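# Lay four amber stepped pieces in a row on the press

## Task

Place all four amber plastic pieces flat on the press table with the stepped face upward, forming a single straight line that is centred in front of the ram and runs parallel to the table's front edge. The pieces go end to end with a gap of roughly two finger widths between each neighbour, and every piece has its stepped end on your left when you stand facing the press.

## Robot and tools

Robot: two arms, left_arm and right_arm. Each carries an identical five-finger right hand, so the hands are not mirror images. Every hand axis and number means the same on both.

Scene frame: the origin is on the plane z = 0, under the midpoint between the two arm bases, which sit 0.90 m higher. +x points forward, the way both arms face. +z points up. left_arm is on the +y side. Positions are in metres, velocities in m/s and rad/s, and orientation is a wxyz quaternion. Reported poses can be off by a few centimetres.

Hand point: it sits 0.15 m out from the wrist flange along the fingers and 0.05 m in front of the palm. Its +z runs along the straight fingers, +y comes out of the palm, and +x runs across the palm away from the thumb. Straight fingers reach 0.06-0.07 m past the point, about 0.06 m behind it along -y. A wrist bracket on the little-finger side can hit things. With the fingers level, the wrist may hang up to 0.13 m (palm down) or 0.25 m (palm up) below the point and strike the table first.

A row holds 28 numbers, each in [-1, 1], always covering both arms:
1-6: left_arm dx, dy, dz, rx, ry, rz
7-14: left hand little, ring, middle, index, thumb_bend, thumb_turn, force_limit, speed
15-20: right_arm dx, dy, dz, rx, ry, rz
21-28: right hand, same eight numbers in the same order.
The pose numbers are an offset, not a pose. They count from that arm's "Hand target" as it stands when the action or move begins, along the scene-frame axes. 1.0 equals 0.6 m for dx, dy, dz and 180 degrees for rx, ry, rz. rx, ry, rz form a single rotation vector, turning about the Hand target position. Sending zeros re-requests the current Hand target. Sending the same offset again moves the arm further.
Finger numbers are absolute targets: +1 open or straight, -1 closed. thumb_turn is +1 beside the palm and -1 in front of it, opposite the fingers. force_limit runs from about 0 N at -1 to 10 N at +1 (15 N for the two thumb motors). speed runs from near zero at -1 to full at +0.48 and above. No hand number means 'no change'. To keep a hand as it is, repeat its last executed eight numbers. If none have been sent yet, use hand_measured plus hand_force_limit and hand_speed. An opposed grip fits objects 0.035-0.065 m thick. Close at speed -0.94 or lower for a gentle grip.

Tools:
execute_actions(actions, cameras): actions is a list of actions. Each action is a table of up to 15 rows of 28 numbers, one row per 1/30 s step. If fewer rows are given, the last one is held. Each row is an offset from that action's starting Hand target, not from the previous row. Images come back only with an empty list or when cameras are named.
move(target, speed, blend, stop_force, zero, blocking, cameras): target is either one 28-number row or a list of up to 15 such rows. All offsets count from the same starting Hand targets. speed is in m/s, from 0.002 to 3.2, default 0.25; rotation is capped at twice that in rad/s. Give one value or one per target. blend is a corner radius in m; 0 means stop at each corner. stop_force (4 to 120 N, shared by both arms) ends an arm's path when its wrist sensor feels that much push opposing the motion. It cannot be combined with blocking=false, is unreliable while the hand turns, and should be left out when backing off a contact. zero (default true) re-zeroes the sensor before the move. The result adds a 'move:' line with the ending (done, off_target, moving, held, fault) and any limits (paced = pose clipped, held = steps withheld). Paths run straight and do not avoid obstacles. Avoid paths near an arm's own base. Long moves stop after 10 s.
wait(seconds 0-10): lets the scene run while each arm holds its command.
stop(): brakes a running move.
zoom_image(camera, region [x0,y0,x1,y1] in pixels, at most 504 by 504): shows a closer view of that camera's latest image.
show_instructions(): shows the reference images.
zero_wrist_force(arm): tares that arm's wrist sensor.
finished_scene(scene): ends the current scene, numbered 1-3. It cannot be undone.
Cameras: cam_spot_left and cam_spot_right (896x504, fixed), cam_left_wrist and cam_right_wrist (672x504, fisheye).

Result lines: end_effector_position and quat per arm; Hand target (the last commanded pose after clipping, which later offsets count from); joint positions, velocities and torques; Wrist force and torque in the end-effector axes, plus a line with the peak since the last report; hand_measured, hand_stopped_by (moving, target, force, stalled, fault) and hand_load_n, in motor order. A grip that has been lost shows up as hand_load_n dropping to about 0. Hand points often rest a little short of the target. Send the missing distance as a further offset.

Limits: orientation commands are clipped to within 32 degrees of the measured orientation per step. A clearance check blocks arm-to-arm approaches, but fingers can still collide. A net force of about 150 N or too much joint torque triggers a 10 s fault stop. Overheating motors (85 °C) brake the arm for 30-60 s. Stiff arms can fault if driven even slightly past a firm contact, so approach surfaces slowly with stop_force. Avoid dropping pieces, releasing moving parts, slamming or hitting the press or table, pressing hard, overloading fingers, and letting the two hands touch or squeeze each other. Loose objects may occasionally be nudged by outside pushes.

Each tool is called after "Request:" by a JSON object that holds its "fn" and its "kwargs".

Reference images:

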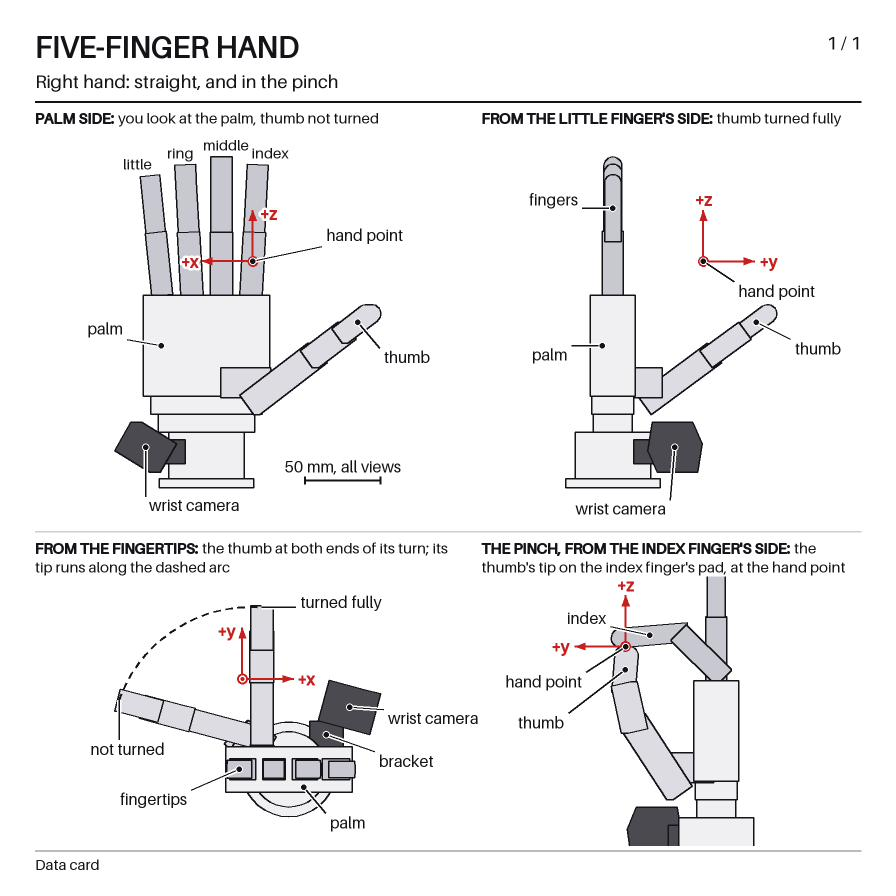

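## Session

Request:
{"fn": "execute_actions", "kwargs": {"actions": []}}

Scene clock: 0.00 s.
left_arm: end_effector_position=(+0.1732, +0.6340, +1.2456) hand_measured=(+1.000, +1.000, +1.000, +1.000, +1.000, +1.000) hand_load_n=(+0.0, +0.0, +0.0, +0.0, +0.0, +0.0) hand_stopped_by=(target, target, target, target, target, target) hand_force_limit=0.00 hand_speed=-0.80 end_effector_quat_wxyz=(+0.033, -0.211, +0.909, -0.357) | right_arm: end_effector_position=(+0.1604, -0.5381, +1.2330) hand_measured=(+1.000, +1.000, +1.000, +1.000, +1.000, +1.000) hand_load_n=(+0.0, +0.0, +0.0, +0.0, +0.0, +0.5) hand_stopped_by=(target, target, target, target, target, target) hand_force_limit=0.00 hand_speed=-0.80 end_effector_quat_wxyz=(-0.093, -0.034, +0.934, -0.344)
Joint positions: left_arm=[0.212 -2.06 2.278 1.257 2.3 -1.851] | right_arm=[-0.213 -2.06 2.319 1.325 2.3 -1.851]
Joint velocities: within noise
Joint torques (N m): no reading
Motor temperatures (°C): left_arm=[33 30 32 37 38 37] | right_arm=[36 28 33 38 39 39]
Wrist force (N): no reading
Wrist torque (N m): no reading
Wrist force, peak (N): no reading
Hand target: left_arm +0.1732, +0.6340, +1.2456; +0.033, -0.211, +0.909, -0.357 | right_arm +0.1604, -0.5381, +1.2330; -0.093, -0.034, +0.934, -0.344
camera_calibration:
cam_left_wrist: T_world_to_cam=[[-0.56202, 0.548272, -0.619299, 0.519467], [0.569989, 0.799298, 0.190357, -0.8488], [0.599371, -0.246009, -0.761731, 1.12036], [0, 0, 0, 1]] pos_world=[0.104244, 0.669253, 1.33669]
cam_right_wrist: T_world_to_cam=[[-0.388711, 0.728519, -0.564061, 1.15018], [0.869559, 0.492456, 0.0367972, 0.0891184], [0.304582, -0.476181, -0.824913, 0.820823], [0, 0, 0, 1]] pos_world=[0.119586, -0.490955, 1.3226]

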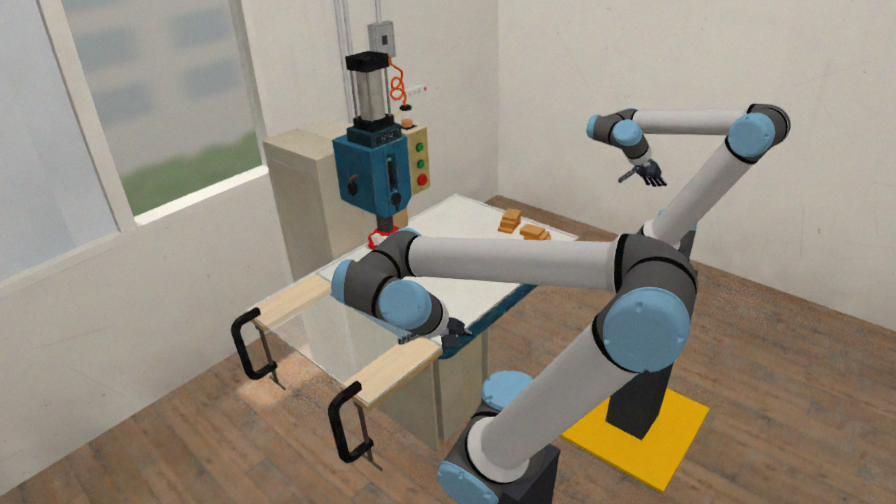

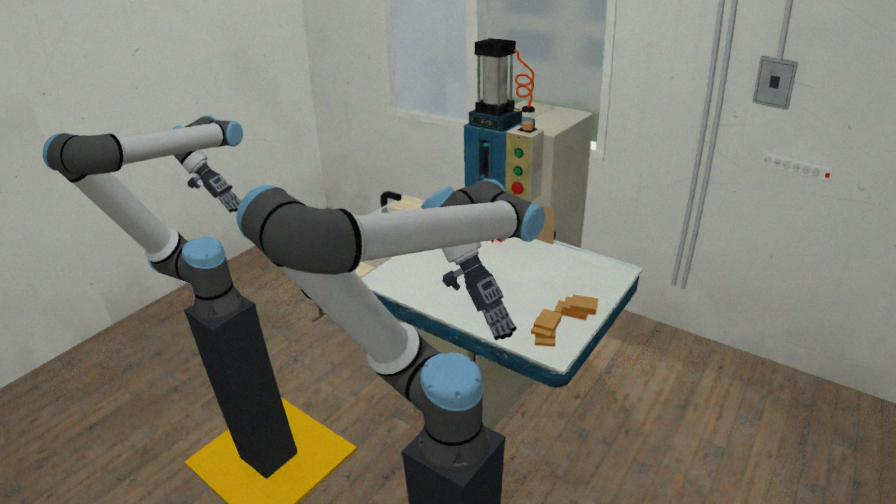

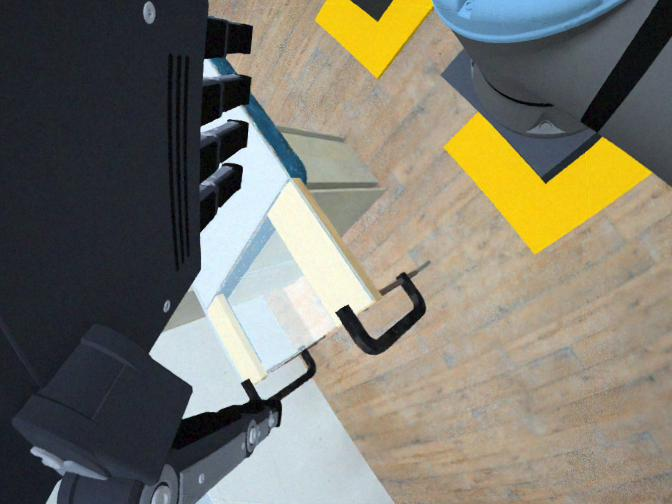

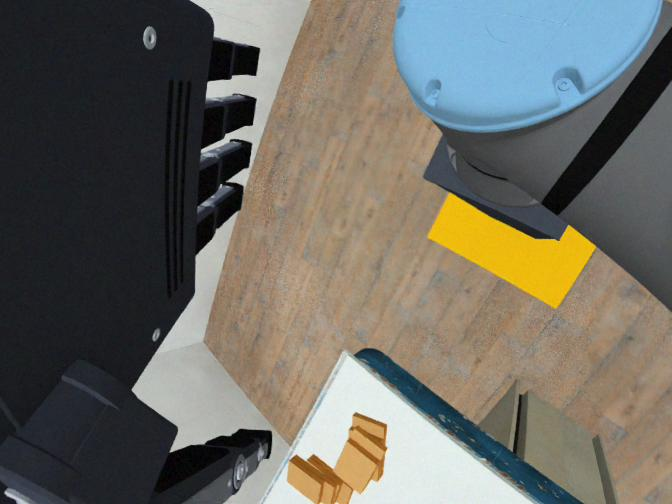

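Request:
{"fn": "move", "kwargs": {"target": [0,0,0,0,0,0,1,1,1,1,1,1,0,-0.8,0.733,0.03,-0.155,0.2239,-0.0605,-0.0221,1,1,1,1,1,1,0,-0.8], "speed": 0.5, "cameras": ["cam_right_wrist"]}}

Request:
{"fn": "zoom_image", "kwargs": {"camera": "cam_right_wrist", "region": [230, 110, 450, 330]}}

Scene clock: 5.43 s.
left_arm: end_effector_position=(+0.1732, +0.6340, +1.2456) hand_measured=(+1.000, +1.000, +1.000, +1.000, +1.000, +1.000) hand_load_n=(+0.0, +0.0, +0.0, +0.0, +0.0, +0.0) hand_stopped_by=(target, target, target, target, target, target) hand_force_limit=0.00 hand_speed=-0.80 end_effector_quat_wxyz=(+0.033, -0.211, +0.909, -0.357) | right_arm: end_effector_position=(+0.6001, -0.5201, +1.1401) hand_measured=(+1.000, +1.000, +1.000, +1.000, +1.000, +1.000) hand_load_n=(+0.0, +0.0, +0.0, -0.5, +0.0, +0.0) hand_stopped_by=(target, target, target, target, target, target) hand_force_limit=0.00 hand_speed=-0.80 end_effector_quat_wxyz=(-0.001, +0.000, +1.000, +0.000)
Joint positions: left_arm=[0.212 -2.06 2.278 1.257 2.3 -1.851] | right_arm=[-0.363 -1.312 1.795 1.088 1.572 -1.934]
Joint torques (N m): left_arm=[-1.35 4.68 -40.37 4.28 1.74 0.23] | right_arm=[21.46 -52.32 -47.22 6.6 -3.24 4.53]
Wrist force (N): left_arm=[0.1 -0.3 0.3] | right_arm=[-0.6 -0.2 0.2]
Wrist torque (N m): left_arm=[-0.06 -0.04 0.00] | right_arm=[0.02 0.08 -0.14]
Wrist force, peak (N): left_arm=[0.6 -0.8 0.1] | right_arm=[-2.4 -0.6 1.3]
Hand target: left_arm +0.1732, +0.6340, +1.2456; +0.033, -0.211, +0.909, -0.357 | right_arm +0.6002, -0.5201, +1.1400; -0.001, +0.000, +1.000, +0.000
Off the commanded pose: left_arm 0.000 m, 0 deg | right_arm 0.000 m, 0 deg.
move: done
camera_calibration:
cam_right_wrist: T_world_to_cam=[[-0.270401, 0.962723, -0.00691462, 0.671152], [0.844986, 0.240762, 0.477527, -0.917244], [0.461391, 0.123281, -0.87859, 0.897684], [0, 0, 0, 1]] pos_world=[0.542356, -0.535963, 1.23135]
Images, in order (width x height): cam_right_wrist 672x504.

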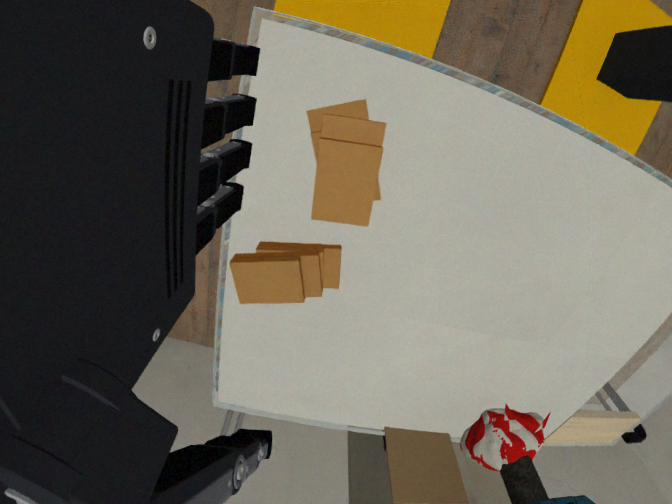

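Scaled by 2.291 from the camera's 672x504 image, which has a finer 960x720 frame.

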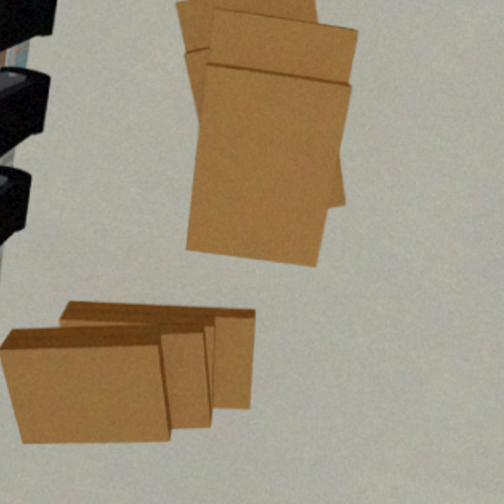

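Request:
{"fn": "move", "kwargs": {"target": [[0,0,0,0,0,0,1,1,1,1,1,1,0,-0.8,0.0015,0.0185,-0.03,-0.0294,0.4206,-0.8625,1,0.5,0.5,0.5,1,-1,0,0],[0,0,0,0,0,0,1,1,1,1,1,1,0,-0.8,0.0015,0.0185,-0.2583,-0.0294,0.4206,-0.8625,1,0.5,0.5,0.5,1,-1,0,0]], "speed": [0.6,0.2], "blend": 0.01, "cameras": ["cam_right_wrist"]}}

Scene clock: 28.87 s.
left_arm: end_effector_position=(+0.1732, +0.6340, +1.2456) hand_measured=(+1.000, +1.000, +1.000, +1.000, +1.000, +1.000) hand_load_n=(+0.0, +0.0, +0.0, +0.0, +0.0, +0.0) hand_stopped_by=(target, target, target, target, target, target) hand_force_limit=0.00 hand_speed=-0.80 end_effector_quat_wxyz=(+0.033, -0.211, +0.909, -0.357) | right_arm: end_effector_position=(+0.6010, -0.5090, +0.9852) hand_measured=(+1.000, +0.500, +0.500, +0.500, +1.000, -1.000) hand_load_n=(+0.0, +0.0, +0.0, +0.0, +0.0, +0.0) hand_stopped_by=(target, target, target, target, target, target) hand_force_limit=0.00 hand_speed=0.00 end_effector_quat_wxyz=(-0.438, +0.897, +0.062, -0.030)
Joint positions: left_arm=[0.212 -2.06 2.278 1.257 2.3 -1.851] | right_arm=[-0.455 -0.913 1.786 1.319 0.858 0.739]
Joint torques (N m): left_arm=[-1.35 4.88 -40.55 4.18 1.88 0.28] | right_arm=[21.29 -72.19 -27.78 0.68 -3.88 4.23]
Wrist force (N): left_arm=[0.1 -0.3 0.0] | right_arm=[0.0 0.4 0.0]
Wrist torque (N m): left_arm=[-0.04 -0.02 0.00] | right_arm=[0.05 -0.01 -0.10]
Wrist force, peak (N): left_arm=[0.7 -0.5 0.2] | right_arm=[-0.1 1.5 0.6]
Hand target: left_arm +0.1732, +0.6340, +1.2456; +0.033, -0.211, +0.909, -0.357 | right_arm +0.6011, -0.5090, +0.9850; -0.438, +0.897, +0.062, -0.030
Off the commanded pose: left_arm 0.000 m, 0 deg | right_arm 0.000 m, 0 deg.
move: done
camera_calibration:
cam_right_wrist: T_world_to_cam=[[0.349495, -0.544079, -0.762779, 0.264801], [-0.763838, -0.636921, 0.104326, 0.0410739], [-0.542591, 0.546178, -0.638188, 1.34167], [0, 0, 0, 1]] pos_world=[0.666807, -0.562559, 1.05394]
Images, in order (width x height): cam_right_wrist 672x504.

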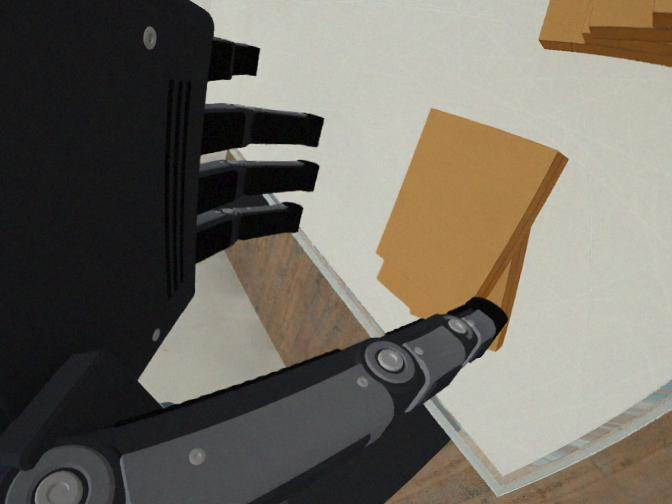

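Request:
{"fn": "move", "kwargs": {"target": [0,0,0,0,0,0,1,1,1,1,1,1,0,-0.8,-0.0047,0.0095,-0.1142,0,0,0,1,0.5,0.5,0.5,1,-1,0,0], "speed": 0.07, "stop_force": 4}}

Request:
{"fn": "move", "kwargs": {"target": [0,0,0,0,0,0,1,1,1,1,1,1,0,-0.8,0,0,0,0,0,0,1,0,-0.1,-0.1,1,-1,-0.2,-0.88], "cameras": ["cam_right_wrist"]}}

Scene clock: 34.10 s.
left_arm: end_effector_position=(+0.1732, +0.6340, +1.2456) hand_measured=(+1.000, +1.000, +1.000, +1.000, +1.000, +1.000) hand_load_n=(+0.0, +0.0, +0.0, +0.0, +0.0, -0.5) hand_stopped_by=(target, target, target, target, target, target) hand_force_limit=0.00 hand_speed=-0.80 end_effector_quat_wxyz=(+0.033, -0.211, +0.909, -0.357) | right_arm: end_effector_position=(+0.5983, -0.5033, +0.9165) hand_measured=(+1.000, +0.500, +0.500, +0.500, +1.000, -1.000) hand_load_n=(+0.0, +0.0, +0.0, +0.0, +0.0, +0.0) hand_stopped_by=(target, target, target, target, target, target) hand_force_limit=0.00 hand_speed=0.00 end_effector_quat_wxyz=(-0.438, +0.897, +0.062, -0.030)
Joint positions: left_arm=[0.212 -2.06 2.278 1.257 2.3 -1.851] | right_arm=[-0.449 -0.825 1.796 1.217 0.855 0.746]
Joint torques (N m): left_arm=[-2.53 4.43 -39.89 4.08 1.86 0.16] | right_arm=[19.33 -72.54 -14.34 1.28 -3.74 4.27]
Wrist force (N): left_arm=[0.4 -0.1 0.1] | right_arm=[-0.2 -0.2 -0.4]
Wrist torque (N m): left_arm=[-0.02 -0.07 0.03] | right_arm=[-0.02 0.04 -0.13]
Wrist force, peak (N): left_arm=[0.6 -0.6 0.1] | right_arm=[0.0 0.6 0.3]
Hand target: left_arm +0.1732, +0.6340, +1.2456; +0.033, -0.211, +0.909, -0.357 | right_arm +0.5983, -0.5033, +0.9165; -0.438, +0.897, +0.062, -0.030
Off the commanded pose: left_arm 0.000 m, 0 deg | right_arm 0.000 m, 0 deg.
move: done

Scene clock: 35.43 s.
left_arm: end_effector_position=(+0.1732, +0.6340, +1.2456) hand_measured=(+1.000, +1.000, +1.000, +1.000, +1.000, +1.000) hand_load_n=(+0.0, +0.0, +0.0, +0.0, +0.0, +0.0) hand_stopped_by=(target, target, target, target, target, target) hand_force_limit=0.00 hand_speed=-0.80 end_effector_quat_wxyz=(+0.033, -0.211, +0.909, -0.357) | right_arm: end_effector_position=(+0.5983, -0.5033, +0.9165) hand_measured=(+1.000, +0.146, +0.168, +0.156, +1.000, -1.000) hand_load_n=(+0.0, +6.0, +3.5, +5.0, +2.0, +3.0) hand_stopped_by=(target, force, force, force, target, target) hand_force_limit=-0.20 hand_speed=-0.88 end_effector_quat_wxyz=(-0.438, +0.897, +0.062, -0.030)
Joint positions: left_arm=[0.212 -2.06 2.278 1.257 2.3 -1.851] | right_arm=[-0.449 -0.825 1.796 1.217 0.855 0.746]
Joint torques (N m): left_arm=[-3.29 5.12 -41.03 3.89 1.82 -0.07] | right_arm=[19.77 -74.87 -21.47 2.03 -3.34 4.08]
Wrist force (N): left_arm=[0.4 -0.2 -0.1] | right_arm=[-0.3 1.7 1.2]
Wrist torque (N m): left_arm=[-0.02 -0.05 0.02] | right_arm=[0.03 -0.01 -0.07]
Wrist force, peak (N): left_arm=[0.7 -0.3 -0.1] | right_arm=[0.1 2.1 1.0]
Hand target: left_arm +0.1732, +0.6340, +1.2456; +0.033, -0.211, +0.909, -0.357 | right_arm +0.5983, -0.5033, +0.9165; -0.438, +0.897, +0.062, -0.030
Off the commanded pose: left_arm 0.000 m, 0 deg | right_arm 0.000 m, 0 deg.
move: done
camera_calibration:
cam_right_wrist: T_world_to_cam=[[0.349567, -0.544073, -0.76275, 0.216425], [-0.763784, -0.636986, 0.104324, 0.0498019], [-0.542621, 0.546108, -0.638223, 1.29321], [0, 0, 0, 1]] pos_world=[0.664107, -0.556759, 0.98524]
Images, in order (width x height): cam_right_wrist 672x504.

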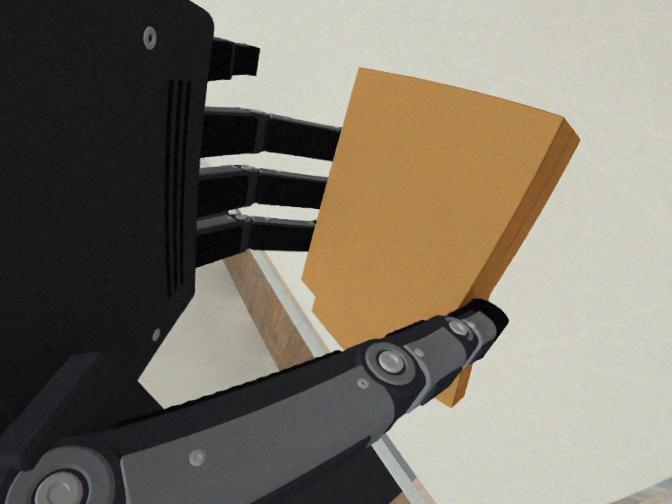

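Request:
{"fn": "move", "kwargs": {"target": [[0,0,0,0,0,0,1,1,1,1,1,1,0,-0.8,0,0,0.13,0,0,0,1,0,-0.1,-0.1,1,-1,-0.2,-0.88],[0,0,0,0,0,0,1,1,1,1,1,1,0,-0.8,0.2243,0.7305,0.14,0,0,-0.5389,1,0,-0.1,-0.1,1,-1,-0.2,-0.88],[0,0,0,0,0,0,1,1,1,1,1,1,0,-0.8,0.2243,0.7305,-0.0217,0,0,-0.5389,1,0,-0.1,-0.1,1,-1,-0.2,-0.88]], "speed": [0.15,0.5,0.18], "blend": 0.015}}

Request:
{"fn": "move", "kwargs": {"target": [0,0,0,0,0,0,1,1,1,1,1,1,0,-0.8,0,0,-0.04,0,0,0,1,0,-0.1,-0.1,1,-1,-0.2,-0.88], "speed": 0.012, "stop_force": 5, "cameras": ["cam_right_wrist"]}}

Request:
{"fn": "move", "kwargs": {"target": [0,0,0,0,0,0,1,1,1,1,1,1,0,-0.8,0,0,-0.0005,0,0,0,1,0.5,0.5,0.5,1,-1,0,-0.6], "speed": 0.03}}

Request:
{"fn": "move", "kwargs": {"target": [[0,0,0,0,0,0,1,1,1,1,1,1,0,-0.8,0,0,0.12,0,0,0,1,1,1,1,1,1,0,0],[0,0,0,0,0,0,1,1,1,1,1,1,0,-0.8,-0.24,-0.08,0.57,0.2238,0.2274,-0.4673,1,1,1,1,1,1,0,0]], "speed": [0.15,0.5], "blend": 0.02, "cameras": ["cam_right_wrist"]}}

Request:
{"fn": "zoom_image", "kwargs": {"camera": "cam_right_wrist", "region": [280, 180, 400, 270]}}

Request:
{"fn": "zoom_image", "kwargs": {"camera": "cam_right_wrist", "region": [280, 330, 440, 450]}}

Scene clock: 44.60 s.
left_arm: end_effector_position=(+0.1732, +0.6340, +1.2456) hand_measured=(+1.000, +1.000, +1.000, +1.000, +1.000, +1.000) hand_load_n=(+0.0, +0.0, +0.0, +0.0, +0.0, -0.5) hand_stopped_by=(target, target, target, target, target, target) hand_force_limit=0.00 hand_speed=-0.80 end_effector_quat_wxyz=(+0.033, -0.211, +0.909, -0.357) | right_arm: end_effector_position=(+0.7329, -0.0650, +0.9037) hand_measured=(+1.000, +0.146, +0.168, +0.156, +1.000, -1.000) hand_load_n=(+0.0, +6.0, +3.5, +5.0, +2.0, +3.0) hand_stopped_by=(target, force, force, force, target, target) hand_force_limit=-0.20 hand_speed=-0.88 end_effector_quat_wxyz=(-0.312, +0.641, -0.630, +0.308)
Joint positions: left_arm=[0.212 -2.06 2.278 1.257 2.3 -1.851] | right_arm=[0.434 -0.968 1.692 -0.017 1.897 3.408]
Joint torques (N m): left_arm=[-1.32 6.07 -39.84 4.16 1.97 -0.06] | right_arm=[19.81 -77.24 -21.31 -2.58 4.11 4.06]
Wrist force (N): left_arm=[0.4 -0.1 -0.2] | right_arm=[-0.2 2.4 1.8]
Wrist torque (N m): left_arm=[0.00 -0.06 0.02] | right_arm=[0.05 0.01 -0.10]
Wrist force, peak (N): left_arm=[0.6 -0.4 0.1] | right_arm=[-0.4 3.6 2.4]
Hand target: left_arm +0.1732, +0.6340, +1.2456; +0.033, -0.211, +0.909, -0.357 | right_arm +0.7329, -0.0650, +0.9035; -0.312, +0.641, -0.630, +0.308
Off the commanded pose: left_arm 0.000 m, 0 deg | right_arm 0.000 m, 0 deg.
move: done

Scene clock: 47.40 s.
left_arm: end_effector_position=(+0.1732, +0.6340, +1.2456) hand_measured=(+1.000, +1.000, +1.000, +1.000, +1.000, +1.000) hand_load_n=(+0.0, +0.0, +0.0, +0.0, +0.0, +0.0) hand_stopped_by=(target, target, target, target, target, target) hand_force_limit=0.00 hand_speed=-0.80 end_effector_quat_wxyz=(+0.033, -0.211, +0.909, -0.357) | right_arm: end_effector_position=(+0.7329, -0.0650, +0.8904) hand_measured=(+1.000, +0.146, +0.168, +0.156, +1.000, -1.000) hand_load_n=(+0.0, +6.0, +3.5, +5.5, +2.0, +3.0) hand_stopped_by=(target, force, force, force, target, target) hand_force_limit=-0.20 hand_speed=-0.88 end_effector_quat_wxyz=(-0.312, +0.641, -0.630, +0.308)
Joint positions: left_arm=[0.212 -2.06 2.278 1.257 2.3 -1.851] | right_arm=[0.434 -0.953 1.696 -0.036 1.897 3.408]
Joint torques (N m): left_arm=[-1.68 4.81 -39.89 4.55 1.85 0.03] | right_arm=[11.2 -99.11 -45.41 3.01 -0.23 2.92]
Wrist force (N): left_arm=[0.2 -0.3 0.3] | right_arm=[-0.5 2.0 1.6]
Wrist torque (N m): left_arm=[-0.06 -0.05 0.00] | right_arm=[0.01 0.06 -0.14]
Wrist force, peak (N): left_arm=[0.6 -0.4 0.2] | right_arm=[-1.0 -5.7 -7.3]
Hand target: left_arm +0.1732, +0.6340, +1.2456; +0.033, -0.211, +0.909, -0.357 | right_arm +0.7329, -0.0650, +0.8904; -0.312, +0.641, -0.630, +0.308 (not the last commanded pose)
Off the commanded pose: left_arm 0.000 m, 0 deg | right_arm 0.011 m, 0 deg.
move: contact (right_arm)
camera_calibration:
cam_right_wrist: T_world_to_cam=[[-0.582654, -0.280662, -0.762721, 1.08822], [-0.5391, 0.83576, 0.104288, 0.365509], [0.608183, 0.471947, -0.638263, 0.262039], [0, 0, 0, 1]] pos_world=[0.671733, -0.123725, 0.95914]
Images, in order (width x height): cam_right_wrist 672x504.

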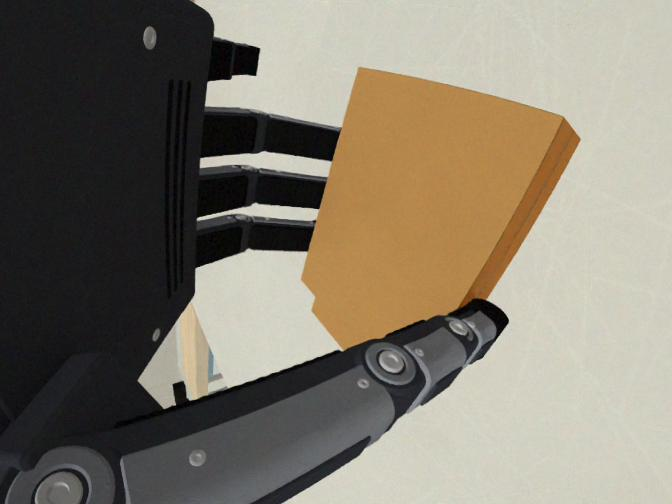

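Scene clock: 48.10 s.
left_arm: end_effector_position=(+0.1732, +0.6340, +1.2456) hand_measured=(+1.000, +1.000, +1.000, +1.000, +1.000, +1.000) hand_load_n=(+0.0, +0.0, +0.0, -0.5, +0.0, +0.0) hand_stopped_by=(target, target, target, target, target, target) hand_force_limit=0.00 hand_speed=-0.80 end_effector_quat_wxyz=(+0.033, -0.211, +0.909, -0.357) | right_arm: end_effector_position=(+0.7329, -0.0649, +0.8902) hand_measured=(+1.000, +0.500, +0.500, +0.500, +1.000, -1.000) hand_load_n=(+0.0, +0.0, +0.0, +0.0, +0.0, +0.0) hand_stopped_by=(target, target, target, target, target, target) hand_force_limit=0.00 hand_speed=-0.60 end_effector_quat_wxyz=(-0.312, +0.641, -0.630, +0.308)
Joint positions: left_arm=[0.212 -2.06 2.278 1.257 2.3 -1.851] | right_arm=[0.434 -0.953 1.696 -0.037 1.897 3.408]
Joint torques (N m): left_arm=[-2.06 4.28 -40.86 4.33 1.59 -0.13] | right_arm=[8.28 -72.98 -26.15 -1.86 -1 2.24]
Wrist force (N): left_arm=[0.2 -0.2 0.1] | right_arm=[-0.1 0.2 -0.4]
Wrist torque (N m): left_arm=[-0.03 -0.03 0.01] | right_arm=[-0.04 0.03 -0.15]
Wrist force, peak (N): left_arm=[0.5 -0.5 0.1] | right_arm=[-0.4 2.5 1.7]
Hand target: left_arm +0.1732, +0.6340, +1.2456; +0.033, -0.211, +0.909, -0.357 | right_arm +0.7329, -0.0650, +0.8901; -0.312, +0.641, -0.630, +0.308
Off the commanded pose: left_arm 0.000 m, 0 deg | right_arm 0.000 m, 0 deg.
move: done

Scene clock: 51.07 s.
left_arm: end_effector_position=(+0.1732, +0.6340, +1.2456) hand_measured=(+1.000, +1.000, +1.000, +1.000, +1.000, +1.000) hand_load_n=(+0.0, +0.0, +0.0, +0.0, -0.5, +0.0) hand_stopped_by=(target, target, target, target, target, target) hand_force_limit=0.00 hand_speed=-0.80 end_effector_quat_wxyz=(+0.033, -0.211, +0.909, -0.357) | right_arm: end_effector_position=(+0.5889, -0.1130, +1.2320) hand_measured=(+1.000, +1.000, +1.000, +1.000, +1.000, +1.000) hand_load_n=(+0.0, -0.5, +0.0, +0.0, +0.0, +0.0) hand_stopped_by=(target, target, target, target, target, target) hand_force_limit=0.00 hand_speed=0.00 end_effector_quat_wxyz=(+0.000, +0.000, +1.000, -0.001)
Joint positions: left_arm=[0.212 -2.06 2.278 1.257 2.3 -1.851] | right_arm=[0.333 -1.203 1.475 1.3 1.572 5.045]
Joint torques (N m): left_arm=[-0.31 5.5 -41.08 4.18 1.77 0.02] | right_arm=[-14.71 -83.31 -25.76 7.18 -1.83 4.11]
Wrist force (N): left_arm=[0.4 -0.4 0.3] | right_arm=[-0.1 -0.4 0.2]
Wrist torque (N m): left_arm=[-0.07 -0.07 0.02] | right_arm=[-0.01 0.02 -0.13]
Wrist force, peak (N): left_arm=[0.3 -0.8 0.2] | right_arm=[-0.1 1.6 0.6]
Hand target: left_arm +0.1732, +0.6340, +1.2456; +0.033, -0.211, +0.909, -0.357 | right_arm +0.5889, -0.1130, +1.2321; +0.000, +0.000, +1.000, -0.001
Off the commanded pose: left_arm 0.000 m, 0 deg | right_arm 0.000 m, 0 deg.
move: done
camera_calibration:
cam_right_wrist: T_world_to_cam=[[-0.270845, 0.962587, -0.00834444, 0.278857], [0.844516, 0.241765, 0.477852, -1.04976], [0.461991, 0.122377, -0.878401, 0.93271], [0, 0, 0, 1]] pos_world=[0.531162, -0.12877, 1.32325]
Images, in order (width x height): cam_right_wrist 672x504.

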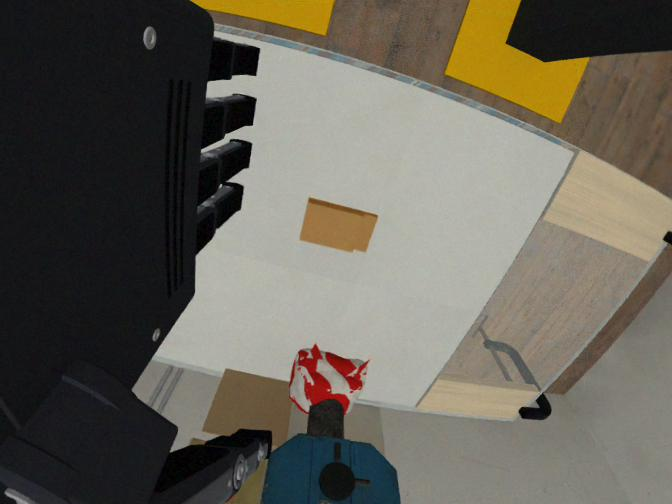

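Scaled by 4.200 from the camera's 672x504 image, which has a finer 960x720 frame.

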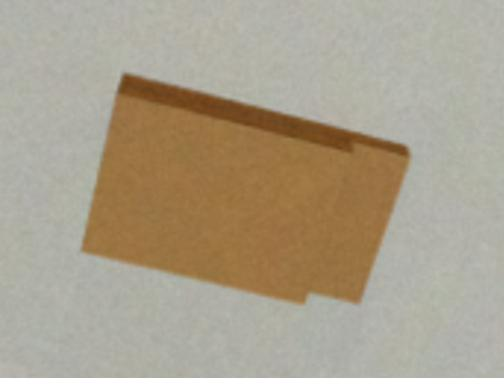

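Scaled by 3.150 from the camera's 672x504 image, which has a finer 960x720 frame.

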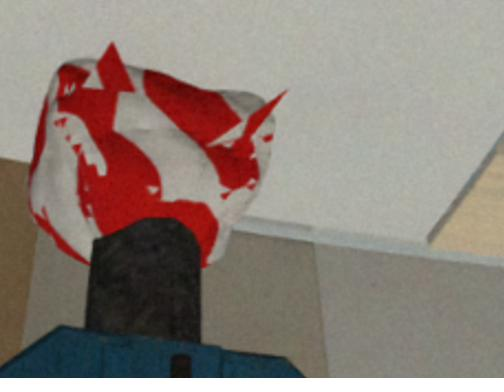

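Request:
{"fn": "move", "kwargs": {"target": [[0,0,0,0,0,0,1,1,1,1,1,1,0,-0.8,0.3172,-0.722,-0.25,-0.1978,-0.2673,0.5481,1,0.5,0.5,0.5,1,-1,0,0],[0,0,0,0,0,0,1,1,1,1,1,1,0,-0.8,0.3172,-0.722,-0.4118,-0.1978,-0.2673,0.5481,1,0.5,0.5,0.5,1,-1,0,0]], "speed": [0.5,0.2], "blend": 0.01, "cameras": ["cam_right_wrist"]}}

Scene clock: 66.03 s.
left_arm: end_effector_position=(+0.1732, +0.6340, +1.2456) hand_measured=(+1.000, +1.000, +1.000, +1.000, +1.000, +1.000) hand_load_n=(+0.0, +0.0, +0.0, +0.0, +0.0, +0.0) hand_stopped_by=(target, target, target, target, target, target) hand_force_limit=0.00 hand_speed=-0.80 end_effector_quat_wxyz=(+0.033, -0.211, +0.909, -0.357) | right_arm: end_effector_position=(+0.7792, -0.5463, +0.9851) hand_measured=(+1.000, +0.500, +0.500, +0.500, +1.000, -1.000) hand_load_n=(-0.5, +0.0, +0.0, +0.0, +0.0, +0.0) hand_stopped_by=(target, target, target, target, target, target) hand_force_limit=0.00 hand_speed=0.00 end_effector_quat_wxyz=(-0.353, +0.722, -0.534, +0.261)
Joint positions: left_arm=[0.212 -2.06 2.278 1.257 2.3 -1.851] | right_arm=[-0.404 -1.16 1.845 0.109 1.037 2.663]
Joint torques (N m): left_arm=[-2.42 4.33 -40.08 4.51 1.67 -0.13] | right_arm=[20.5 -62.64 -20.34 -1.55 -3.2 4.31]
Wrist force (N): left_arm=[0.3 -0.3 0.0] | right_arm=[-0.2 0.3 0.0]
Wrist torque (N m): left_arm=[-0.04 -0.05 0.02] | right_arm=[0.02 0.03 0.02]
Wrist force, peak (N): left_arm=[0.3 -0.8 0.2] | right_arm=[-0.4 1.3 0.9]
Hand target: left_arm +0.1732, +0.6340, +1.2456; +0.033, -0.211, +0.909, -0.357 | right_arm +0.7792, -0.5462, +0.9850; -0.353, +0.722, -0.534, +0.261
Off the commanded pose: left_arm 0.000 m, 0 deg | right_arm 0.000 m, 0 deg.
move: done
camera_calibration:
cam_right_wrist: T_world_to_cam=[[-0.481202, -0.430473, -0.763635, 0.892376], [-0.749451, 0.653895, 0.103653, 0.848064], [0.454718, 0.622185, -0.637274, 0.722147], [0, 0, 0, 1]] pos_world=[0.736622, -0.619711, 1.05375]
Images, in order (width x height): cam_right_wrist 672x504.

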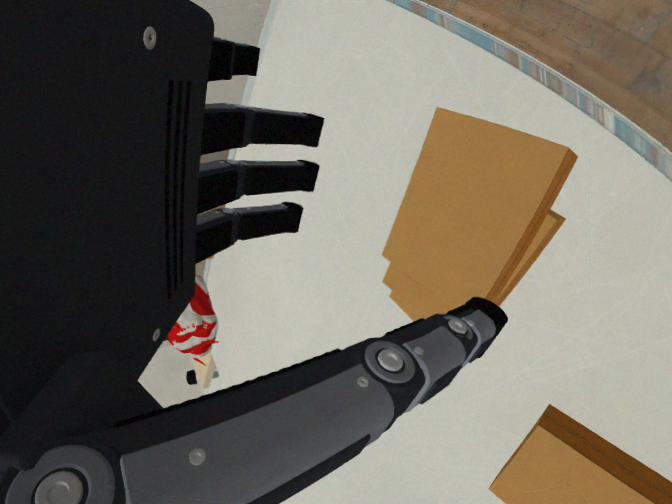

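Request:
{"fn": "move", "kwargs": {"target": [0,0,0,0,0,0,1,1,1,1,1,1,0,-0.8,0.002,0.001,-0.1142,0,0,0,1,0.5,0.5,0.5,1,-1,0,0], "speed": 0.07, "stop_force": 4}}

Request:
{"fn": "move", "kwargs": {"target": [0,0,0,0,0,0,1,1,1,1,1,1,0,-0.8,0,0,0,0,0,0,1,0,-0.1,-0.1,1,-1,-0.2,-0.88], "cameras": ["cam_right_wrist"]}}

Scene clock: 70.40 s.
left_arm: end_effector_position=(+0.1732, +0.6340, +1.2456) hand_measured=(+1.000, +1.000, +1.000, +1.000, +1.000, +1.000) hand_load_n=(+0.0, +0.0, +0.0, +0.0, +0.0, -0.5) hand_stopped_by=(target, target, target, target, target, target) hand_force_limit=0.00 hand_speed=-0.80 end_effector_quat_wxyz=(+0.033, -0.211, +0.909, -0.357) | right_arm: end_effector_position=(+0.7804, -0.5456, +0.9165) hand_measured=(+1.000, +0.500, +0.500, +0.500, +1.000, -1.000) hand_load_n=(+0.0, +0.0, +0.0, +0.0, +0.0, +0.0) hand_stopped_by=(target, target, target, target, target, target) hand_force_limit=0.00 hand_speed=0.00 end_effector_quat_wxyz=(-0.353, +0.722, -0.534, +0.261)
Joint positions: left_arm=[0.212 -2.06 2.278 1.257 2.3 -1.851] | right_arm=[-0.402 -1.08 1.877 -0.003 1.038 2.665]
Joint torques (N m): left_arm=[-1.42 5.33 -40.5 4.42 1.64 0.01] | right_arm=[20.05 -63.46 -16.46 -1.26 2.65 4.11]
Wrist force (N): left_arm=[0.7 -0.4 0.2] | right_arm=[-0.2 0.1 -0.2]
Wrist torque (N m): left_arm=[-0.07 -0.10 0.03] | right_arm=[0.01 0.02 -0.14]
Wrist force, peak (N): left_arm=[0.7 -0.4 0.2] | right_arm=[-0.2 -0.1 -0.6]
Hand target: left_arm +0.1732, +0.6340, +1.2456; +0.033, -0.211, +0.909, -0.357 | right_arm +0.7804, -0.5456, +0.9165; -0.353, +0.722, -0.534, +0.261
Off the commanded pose: left_arm 0.000 m, 0 deg | right_arm 0.000 m, 0 deg.
move: done

Scene clock: 71.73 s.
left_arm: end_effector_position=(+0.1732, +0.6340, +1.2456) hand_measured=(+1.000, +1.000, +1.000, +1.000, +1.000, +1.000) hand_load_n=(+0.0, +0.0, +0.0, +0.0, +0.0, +0.0) hand_stopped_by=(target, target, target, target, target, target) hand_force_limit=0.00 hand_speed=-0.80 end_effector_quat_wxyz=(+0.033, -0.211, +0.909, -0.357) | right_arm: end_effector_position=(+0.7804, -0.5456, +0.9165) hand_measured=(+1.000, +0.146, +0.168, +0.156, +1.000, -1.000) hand_load_n=(+0.0, +4.0, +3.5, +6.0, +2.0, +1.5) hand_stopped_by=(target, force, force, force, target, target) hand_force_limit=-0.20 hand_speed=-0.88 end_effector_quat_wxyz=(-0.353, +0.722, -0.534, +0.261)
Joint positions: left_arm=[0.212 -2.06 2.278 1.257 2.3 -1.851] | right_arm=[-0.402 -1.08 1.877 -0.003 1.038 2.665]
Joint torques (N m): left_arm=[-1.43 5.78 -40.06 4.21 2.17 -0.28] | right_arm=[20.04 -65.2 -19.81 -0.03 2.36 4.19]
Wrist force (N): left_arm=[0.2 -0.2 0.0] | right_arm=[-0.2 1.5 0.3]
Wrist torque (N m): left_arm=[-0.03 -0.03 0.01] | right_arm=[0.01 0.01 -0.10]
Wrist force, peak (N): left_arm=[0.7 -0.2 0.4] | right_arm=[0.0 1.8 1.4]
Hand target: left_arm +0.1732, +0.6340, +1.2456; +0.033, -0.211, +0.909, -0.357 | right_arm +0.7804, -0.5456, +0.9165; -0.353, +0.722, -0.534, +0.261
Off the commanded pose: left_arm 0.000 m, 0 deg | right_arm 0.000 m, 0 deg.
move: done
camera_calibration:
cam_right_wrist: T_world_to_cam=[[-0.481191, -0.43053, -0.763609, 0.8408], [-0.749506, 0.65383, 0.103668, 0.855601], [0.454639, 0.622213, -0.637302, 0.677553], [0, 0, 0, 1]] pos_world=[0.737821, -0.61901, 0.98515]
Images, in order (width x height): cam_right_wrist 672x504.

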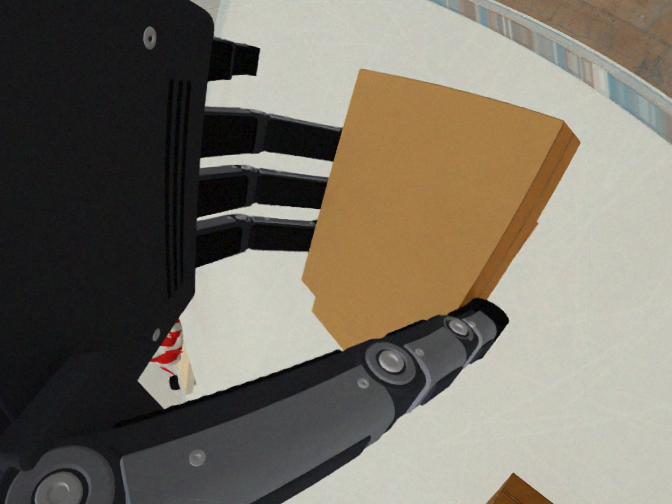

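Request:
{"fn": "move", "kwargs": {"target": [[0,0,0,0,0,0,1,1,1,1,1,1,0,-0.8,0,0,0.13,0,0,0,1,0,-0.1,-0.1,1,-1,-0.2,-0.88],[0,0,0,0,0,0,1,1,1,1,1,1,0,-0.8,-0.0792,0.9,0.17,0,0,-0.0889,1,0,-0.1,-0.1,1,-1,-0.2,-0.88]], "speed": [0.15,0.45], "blend": 0.02}}

Request:
{"fn": "move", "kwargs": {"target": [[0,0,0,0,0,0,1,1,1,1,1,1,0,-0.8,0,0.4012,0,0,0,0,1,0,-0.1,-0.1,1,-1,-0.2,-0.88],[0,0,0,0,0,0,1,1,1,1,1,1,0,-0.8,0,0.4012,-0.1917,0,0,0,1,0,-0.1,-0.1,1,-1,-0.2,-0.88]], "speed": [0.4,0.18], "blend": 0.01}}

Request:
{"fn": "move", "kwargs": {"target": [0,0,0,0,0,0,1,1,1,1,1,1,0,-0.8,0,0,-0.04,0,0,0,1,0,-0.1,-0.1,1,-1,-0.2,-0.88], "speed": 0.012, "stop_force": 5, "cameras": ["cam_right_wrist"]}}

Request:
{"fn": "move", "kwargs": {"target": [0,0,0,0,0,0,1,1,1,1,1,1,0,-0.8,0,0,-0.0005,0,0,0,1,0.5,0.5,0.5,1,-1,0,-0.6], "speed": 0.03}}

Request:
{"fn": "move", "kwargs": {"target": [[0,0,0,0,0,0,1,1,1,1,1,1,0,-0.8,0,0,0.15,0,0,0,1,0.5,0.5,0.5,1,-1,0,-0.6],[0,0,0,0,0,0,1,1,1,1,1,1,0,-0.8,-0.08,-0.92,0.3,0,0,0.15,1,0.5,0.5,0.5,1,-1,0,-0.6]], "speed": [0.15,0.6], "blend": 0.02}}

Request:
{"fn": "move", "kwargs": {"target": [0,0,0,0,0,0,1,1,1,1,1,1,0,-0.8,-0.08,-0.25,0,0,0,0.1,1,0.5,0.5,0.5,1,-1,0,-0.6], "speed": 0.5, "cameras": ["cam_right_wrist"]}}

Scene clock: 83.43 s.
left_arm: end_effector_position=(+0.1732, +0.6340, +1.2456) hand_measured=(+1.000, +1.000, +1.000, +1.000, +1.000, +1.000) hand_load_n=(+0.0, +0.0, +0.0, +0.0, +0.0, +0.0) hand_stopped_by=(target, target, target, target, target, target) hand_force_limit=0.00 hand_speed=-0.80 end_effector_quat_wxyz=(+0.033, -0.211, +0.909, -0.357) | right_arm: end_effector_position=(+0.7329, -0.0057, +1.0185) hand_measured=(+1.000, +0.146, +0.168, +0.156, +1.000, -1.000) hand_load_n=(+0.0, +4.5, +3.5, +6.0, +2.0, +1.5) hand_stopped_by=(target, force, force, force, target, target) hand_force_limit=-0.20 hand_speed=-0.88 end_effector_quat_wxyz=(-0.313, +0.641, -0.630, +0.308)
Joint positions: left_arm=[0.212 -2.06 2.278 1.257 2.3 -1.851] | right_arm=[0.508 -1.021 1.54 0.204 1.952 3.458]
Joint torques (N m): left_arm=[-1.72 5.85 -40.15 4.59 2.15 -0.63] | right_arm=[19.19 -80.87 -51.58 4.09 3.66 5.21]
Wrist force (N): left_arm=[0.5 -0.4 0.0] | right_arm=[-0.1 2.2 1.7]
Wrist torque (N m): left_arm=[-0.06 -0.07 0.02] | right_arm=[0.02 -0.01 -0.09]
Wrist force, peak (N): left_arm=[0.8 -0.1 0.1] | right_arm=[-3.2 2.5 1.2]
Hand target: left_arm +0.1732, +0.6340, +1.2456; +0.033, -0.211, +0.909, -0.357 | right_arm +0.7329, -0.0056, +1.0185; -0.313, +0.641, -0.630, +0.308
Off the commanded pose: left_arm 0.000 m, 0 deg | right_arm 0.000 m, 0 deg.
move: done

Scene clock: 85.30 s.
left_arm: end_effector_position=(+0.1732, +0.6340, +1.2456) hand_measured=(+1.000, +1.000, +1.000, +1.000, +1.000, +1.000) hand_load_n=(+0.0, +0.0, +0.0, +0.0, +0.0, +0.0) hand_stopped_by=(target, target, target, target, target, target) hand_force_limit=0.00 hand_speed=-0.80 end_effector_quat_wxyz=(+0.033, -0.211, +0.909, -0.357) | right_arm: end_effector_position=(+0.7329, +0.2351, +0.9037) hand_measured=(+1.000, +0.146, +0.168, +0.156, +1.000, -1.000) hand_load_n=(+0.0, +4.5, +3.5, +6.0, +2.0, +1.5) hand_stopped_by=(target, force, force, force, target, target) hand_force_limit=-0.20 hand_speed=-0.88 end_effector_quat_wxyz=(-0.313, +0.641, -0.630, +0.308)
Joint positions: left_arm=[0.212 -2.06 2.278 1.257 2.3 -1.851] | right_arm=[0.744 -0.639 1.087 0.357 2.123 3.641]
Joint torques (N m): left_arm=[-1.57 5.35 -41.23 4.51 1.99 -0.31] | right_arm=[19.29 -102.11 -26.98 -1.29 3.67 -2.3]
Wrist force (N): left_arm=[0.2 -0.2 0.0] | right_arm=[-0.1 1.9 2.0]
Wrist torque (N m): left_arm=[-0.03 -0.04 0.01] | right_arm=[-0.04 -0.01 -0.11]
Wrist force, peak (N): left_arm=[0.6 -0.3 0.4] | right_arm=[-0.1 3.7 2.5]
Hand target: left_arm +0.1732, +0.6340, +1.2456; +0.033, -0.211, +0.909, -0.357 | right_arm +0.7329, +0.2351, +0.9035; -0.313, +0.641, -0.630, +0.308
Off the commanded pose: left_arm 0.000 m, 0 deg | right_arm 0.000 m, 0 deg.
move: done

Scene clock: 87.87 s.
left_arm: end_effector_position=(+0.1732, +0.6340, +1.2456) hand_measured=(+1.000, +1.000, +1.000, +1.000, +1.000, +1.000) hand_load_n=(+0.0, +0.5, +0.0, +0.0, +0.0, -0.5) hand_stopped_by=(target, target, target, target, target, target) hand_force_limit=0.00 hand_speed=-0.80 end_effector_quat_wxyz=(+0.033, -0.211, +0.909, -0.357) | right_arm: end_effector_position=(+0.7329, +0.2351, +0.8914) hand_measured=(+1.000, +0.146, +0.168, +0.156, +1.000, -1.000) hand_load_n=(+0.0, +4.5, +3.5, +6.0, +2.0, +1.5) hand_stopped_by=(target, force, force, force, target, target) hand_force_limit=-0.20 hand_speed=-0.88 end_effector_quat_wxyz=(-0.313, +0.641, -0.630, +0.308)
Joint positions: left_arm=[0.212 -2.06 2.278 1.257 2.3 -1.851] | right_arm=[0.744 -0.629 1.091 0.343 2.123 3.641]
Joint torques (N m): left_arm=[-0.31 5.07 -40.56 4.51 2.06 -0.22] | right_arm=[15.9 -126.6 -49.95 4.56 0.83 -3.29]
Wrist force (N): left_arm=[0.4 -0.6 0.3] | right_arm=[-0.5 0.9 0.8]
Wrist torque (N m): left_arm=[-0.11 -0.06 0.01] | right_arm=[-0.04 -0.01 -0.09]
Wrist force, peak (N): left_arm=[0.5 -0.6 0.1] | right_arm=[0.2 -5.8 -6.7]
Hand target: left_arm +0.1732, +0.6340, +1.2456; +0.033, -0.211, +0.909, -0.357 | right_arm +0.7329, +0.2351, +0.8914; -0.313, +0.641, -0.630, +0.308 (not the last commanded pose)
Off the commanded pose: left_arm 0.000 m, 0 deg | right_arm 0.012 m, 0 deg.
move: contact (right_arm)
camera_calibration:
cam_right_wrist: T_world_to_cam=[[-0.581186, -0.281201, -0.763642, 1.17311], [-0.540213, 0.835125, 0.103617, 0.116183], [0.608599, 0.47275, -0.637271, 0.119658], [0, 0, 0, 1]] pos_world=[0.671733, 0.176283, 0.96005]
Images, in order (width x height): cam_right_wrist 672x504.

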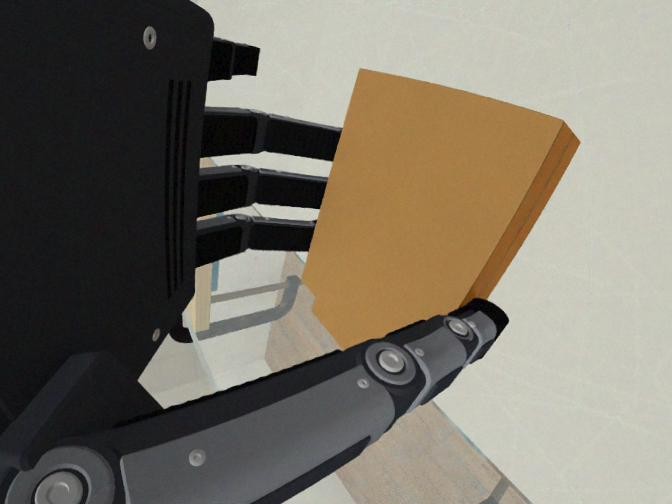

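Scene clock: 88.57 s.
left_arm: end_effector_position=(+0.1732, +0.6340, +1.2456) hand_measured=(+1.000, +1.000, +1.000, +1.000, +1.000, +1.000) hand_load_n=(+0.0, +0.0, +0.0, +0.0, +0.0, +0.0) hand_stopped_by=(target, target, target, target, target, target) hand_force_limit=0.00 hand_speed=-0.80 end_effector_quat_wxyz=(+0.033, -0.211, +0.909, -0.357) | right_arm: end_effector_position=(+0.7329, +0.2352, +0.8913) hand_measured=(+1.000, +0.500, +0.500, +0.500, +1.000, -1.000) hand_load_n=(+0.0, +0.0, +0.0, +0.0, +0.0, +0.0) hand_stopped_by=(target, target, target, target, target, target) hand_force_limit=0.00 hand_speed=-0.60 end_effector_quat_wxyz=(-0.313, +0.641, -0.630, +0.308)
Joint positions: left_arm=[0.212 -2.06 2.278 1.257 2.3 -1.851] | right_arm=[0.744 -0.629 1.091 0.343 2.123 3.641]
Joint torques (N m): left_arm=[-1.79 5.05 -40.35 4.22 2.15 -0.39] | right_arm=[13.11 -101.84 -32.02 -1.09 0.7 -3.12]
Wrist force (N): left_arm=[0.3 -0.4 0.1] | right_arm=[-0.1 -0.2 -0.3]
Wrist torque (N m): left_arm=[-0.06 -0.05 0.01] | right_arm=[-0.04 0.04 -0.14]
Wrist force, peak (N): left_arm=[0.6 -0.3 -0.2] | right_arm=[-0.5 1.2 0.9]
Hand target: left_arm +0.1732, +0.6340, +1.2456; +0.033, -0.211, +0.909, -0.357 | right_arm +0.7329, +0.2351, +0.8911; -0.313, +0.641, -0.630, +0.308
Off the commanded pose: left_arm 0.000 m, 0 deg | right_arm 0.000 m, 0 deg.
move: done

Scene clock: 91.00 s.
left_arm: end_effector_position=(+0.1732, +0.6340, +1.2456) hand_measured=(+1.000, +1.000, +1.000, +1.000, +1.000, +1.000) hand_load_n=(+0.0, +0.0, +0.0, +0.0, +0.0, +0.0) hand_stopped_by=(target, target, target, target, target, target) hand_force_limit=0.00 hand_speed=-0.80 end_effector_quat_wxyz=(+0.033, -0.211, +0.909, -0.357) | right_arm: end_effector_position=(+0.6849, -0.3168, +1.0711) hand_measured=(+1.000, +0.500, +0.500, +0.500, +1.000, -1.000) hand_load_n=(+0.0, +0.0, +0.0, +0.0, +0.0, +0.0) hand_stopped_by=(target, target, target, target, target, target) hand_force_limit=0.00 hand_speed=-0.60 end_effector_quat_wxyz=(-0.376, +0.770, -0.463, +0.226)
Joint positions: left_arm=[0.212 -2.06 2.278 1.257 2.3 -1.851] | right_arm=[-0.092 -1.353 1.923 0.179 1.123 2.758]
Joint torques (N m): left_arm=[-0.97 4.78 -40.71 4.56 2.13 -0.28] | right_arm=[-14.15 -44.27 -47.52 4.19 -3.21 -3.26]
Wrist force (N): left_arm=[0.2 -0.1 -0.2] | right_arm=[-0.1 0.1 0.0]
Wrist torque (N m): left_arm=[0.00 -0.02 0.01] | right_arm=[-0.03 0.01 0.13]
Wrist force, peak (N): left_arm=[0.6 -0.4 -0.2] | right_arm=[-2.5 -0.1 -0.1]
Hand target: left_arm +0.1732, +0.6340, +1.2456; +0.033, -0.211, +0.909, -0.357 | right_arm +0.6849, -0.3169, +1.0711; -0.376, +0.770, -0.463, +0.226
Off the commanded pose: left_arm 0.000 m, 0 deg | right_arm 0.000 m, 0 deg.
move: done

Scene clock: 92.30 s.
left_arm: end_effector_position=(+0.1732, +0.6340, +1.2456) hand_measured=(+1.000, +1.000, +1.000, +1.000, +1.000, +1.000) hand_load_n=(+0.0, +0.0, +0.0, +0.0, +0.0, -0.5) hand_stopped_by=(target, target, target, target, target, target) hand_force_limit=0.00 hand_speed=-0.80 end_effector_quat_wxyz=(+0.033, -0.211, +0.909, -0.357) | right_arm: end_effector_position=(+0.6369, -0.4668, +1.0711) hand_measured=(+1.000, +0.500, +0.500, +0.500, +1.000, -1.000) hand_load_n=(+0.0, +0.0, +0.0, +0.0, +0.0, +0.0) hand_stopped_by=(target, target, target, target, target, target) hand_force_limit=0.00 hand_speed=-0.60 end_effector_quat_wxyz=(-0.407, +0.833, -0.336, +0.165)
Joint positions: left_arm=[0.212 -2.06 2.278 1.257 2.3 -1.851] | right_arm=[-0.444 -1.296 1.938 0.54 0.726 2.071]
Joint torques (N m): left_arm=[-1.35 5.27 -40.28 4.35 2.22 -0.51] | right_arm=[-14.54 -49.44 -44.28 6.36 -4.32 -2.83]
Wrist force (N): left_arm=[0.3 -0.2 -0.1] | right_arm=[0.0 0.2 -0.5]
Wrist torque (N m): left_arm=[-0.03 -0.05 0.01] | right_arm=[0.02 0.01 0.14]
Wrist force, peak (N): left_arm=[0.6 -0.4 -0.1] | right_arm=[1.5 0.8 -1.7]
Hand target: left_arm +0.1732, +0.6340, +1.2456; +0.033, -0.211, +0.909, -0.357 | right_arm +0.6369, -0.4669, +1.0711; -0.407, +0.833, -0.336, +0.165
Off the commanded pose: left_arm 0.000 m, 0 deg | right_arm 0.000 m, 0 deg.
move: done
camera_calibration:
cam_right_wrist: T_world_to_cam=[[-0.212205, -0.609792, -0.763625, 0.668739], [-0.972483, 0.208662, 0.103618, 0.614763], [0.0961536, 0.7646, -0.637292, 1.08708], [0, 0, 0, 1]] pos_world=[0.63523, -0.551667, 1.13975]
Images, in order (width x height): cam_right_wrist 672x504.

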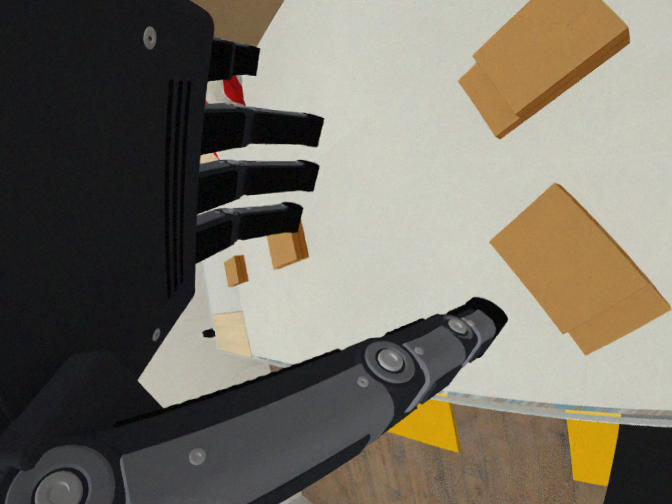

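Request:
{"fn": "execute_actions", "kwargs": {"actions": [], "cameras": ["cam_right_wrist"]}}

Scene clock: 100.17 s.
left_arm: end_effector_position=(+0.1732, +0.6340, +1.2456) hand_measured=(+1.000, +1.000, +1.000, +1.000, +1.000, +1.000) hand_load_n=(+0.0, -0.5, +0.0, +0.0, +0.0, +0.0) hand_stopped_by=(target, target, target, target, target, target) hand_force_limit=0.00 hand_speed=-0.80 end_effector_quat_wxyz=(+0.033, -0.211, +0.909, -0.357) | right_arm: end_effector_position=(+0.6369, -0.4669, +1.0711) hand_measured=(+1.000, +0.500, +0.500, +0.500, +1.000, -1.000) hand_load_n=(+0.0, +0.0, +0.0, +0.0, +0.0, +0.0) hand_stopped_by=(target, target, target, target, target, target) hand_force_limit=0.00 hand_speed=-0.60 end_effector_quat_wxyz=(-0.407, +0.833, -0.336, +0.165)
Joint positions: left_arm=[0.212 -2.06 2.278 1.257 2.3 -1.851] | right_arm=[-0.444 -1.296 1.938 0.54 0.726 2.071]
Joint velocities: within noise
Joint torques (N m): left_arm=[-1.49 6.37 -41.16 4.46 2.31 -0.16] | right_arm=[-15.82 -45.49 -44.8 6.06 -4.13 -3.24]
Motor temperatures (°C): left_arm=[32 30 32 37 38 37] | right_arm=[35 28 33 38 39 39]
Wrist force (N): left_arm=[0.6 0.0 0.0] | right_arm=[-0.1 0.2 -0.3]
Wrist torque (N m): left_arm=[-0.01 -0.10 0.04] | right_arm=[0.02 0.01 0.14]
Wrist force, peak (N): left_arm=[0.7 -0.3 0.1] | right_arm=[0.5 0.4 -0.4]
Hand target: left_arm +0.1732, +0.6340, +1.2456; +0.033, -0.211, +0.909, -0.357 | right_arm +0.6369, -0.4669, +1.0711; -0.407, +0.833, -0.336, +0.165
Off the commanded pose: left_arm 0.000 m, 0 deg | right_arm 0.000 m, 0 deg.
camera_calibration:
cam_right_wrist: T_world_to_cam=[[-0.212148, -0.609821, -0.763618, 0.668617], [-0.972505, 0.208551, 0.103634, 0.614719], [0.0960549, 0.764608, -0.637298, 1.08723], [0, 0, 0, 1]] pos_world=[0.63523, -0.551766, 1.13975]
Images, in order (width x height): cam_right_wrist 672x504.

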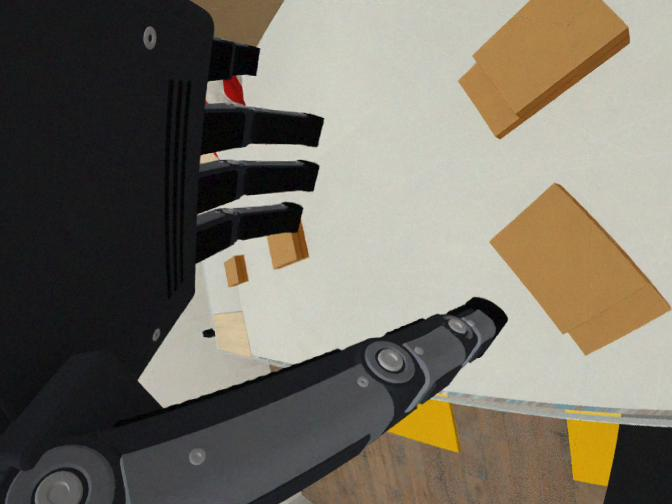

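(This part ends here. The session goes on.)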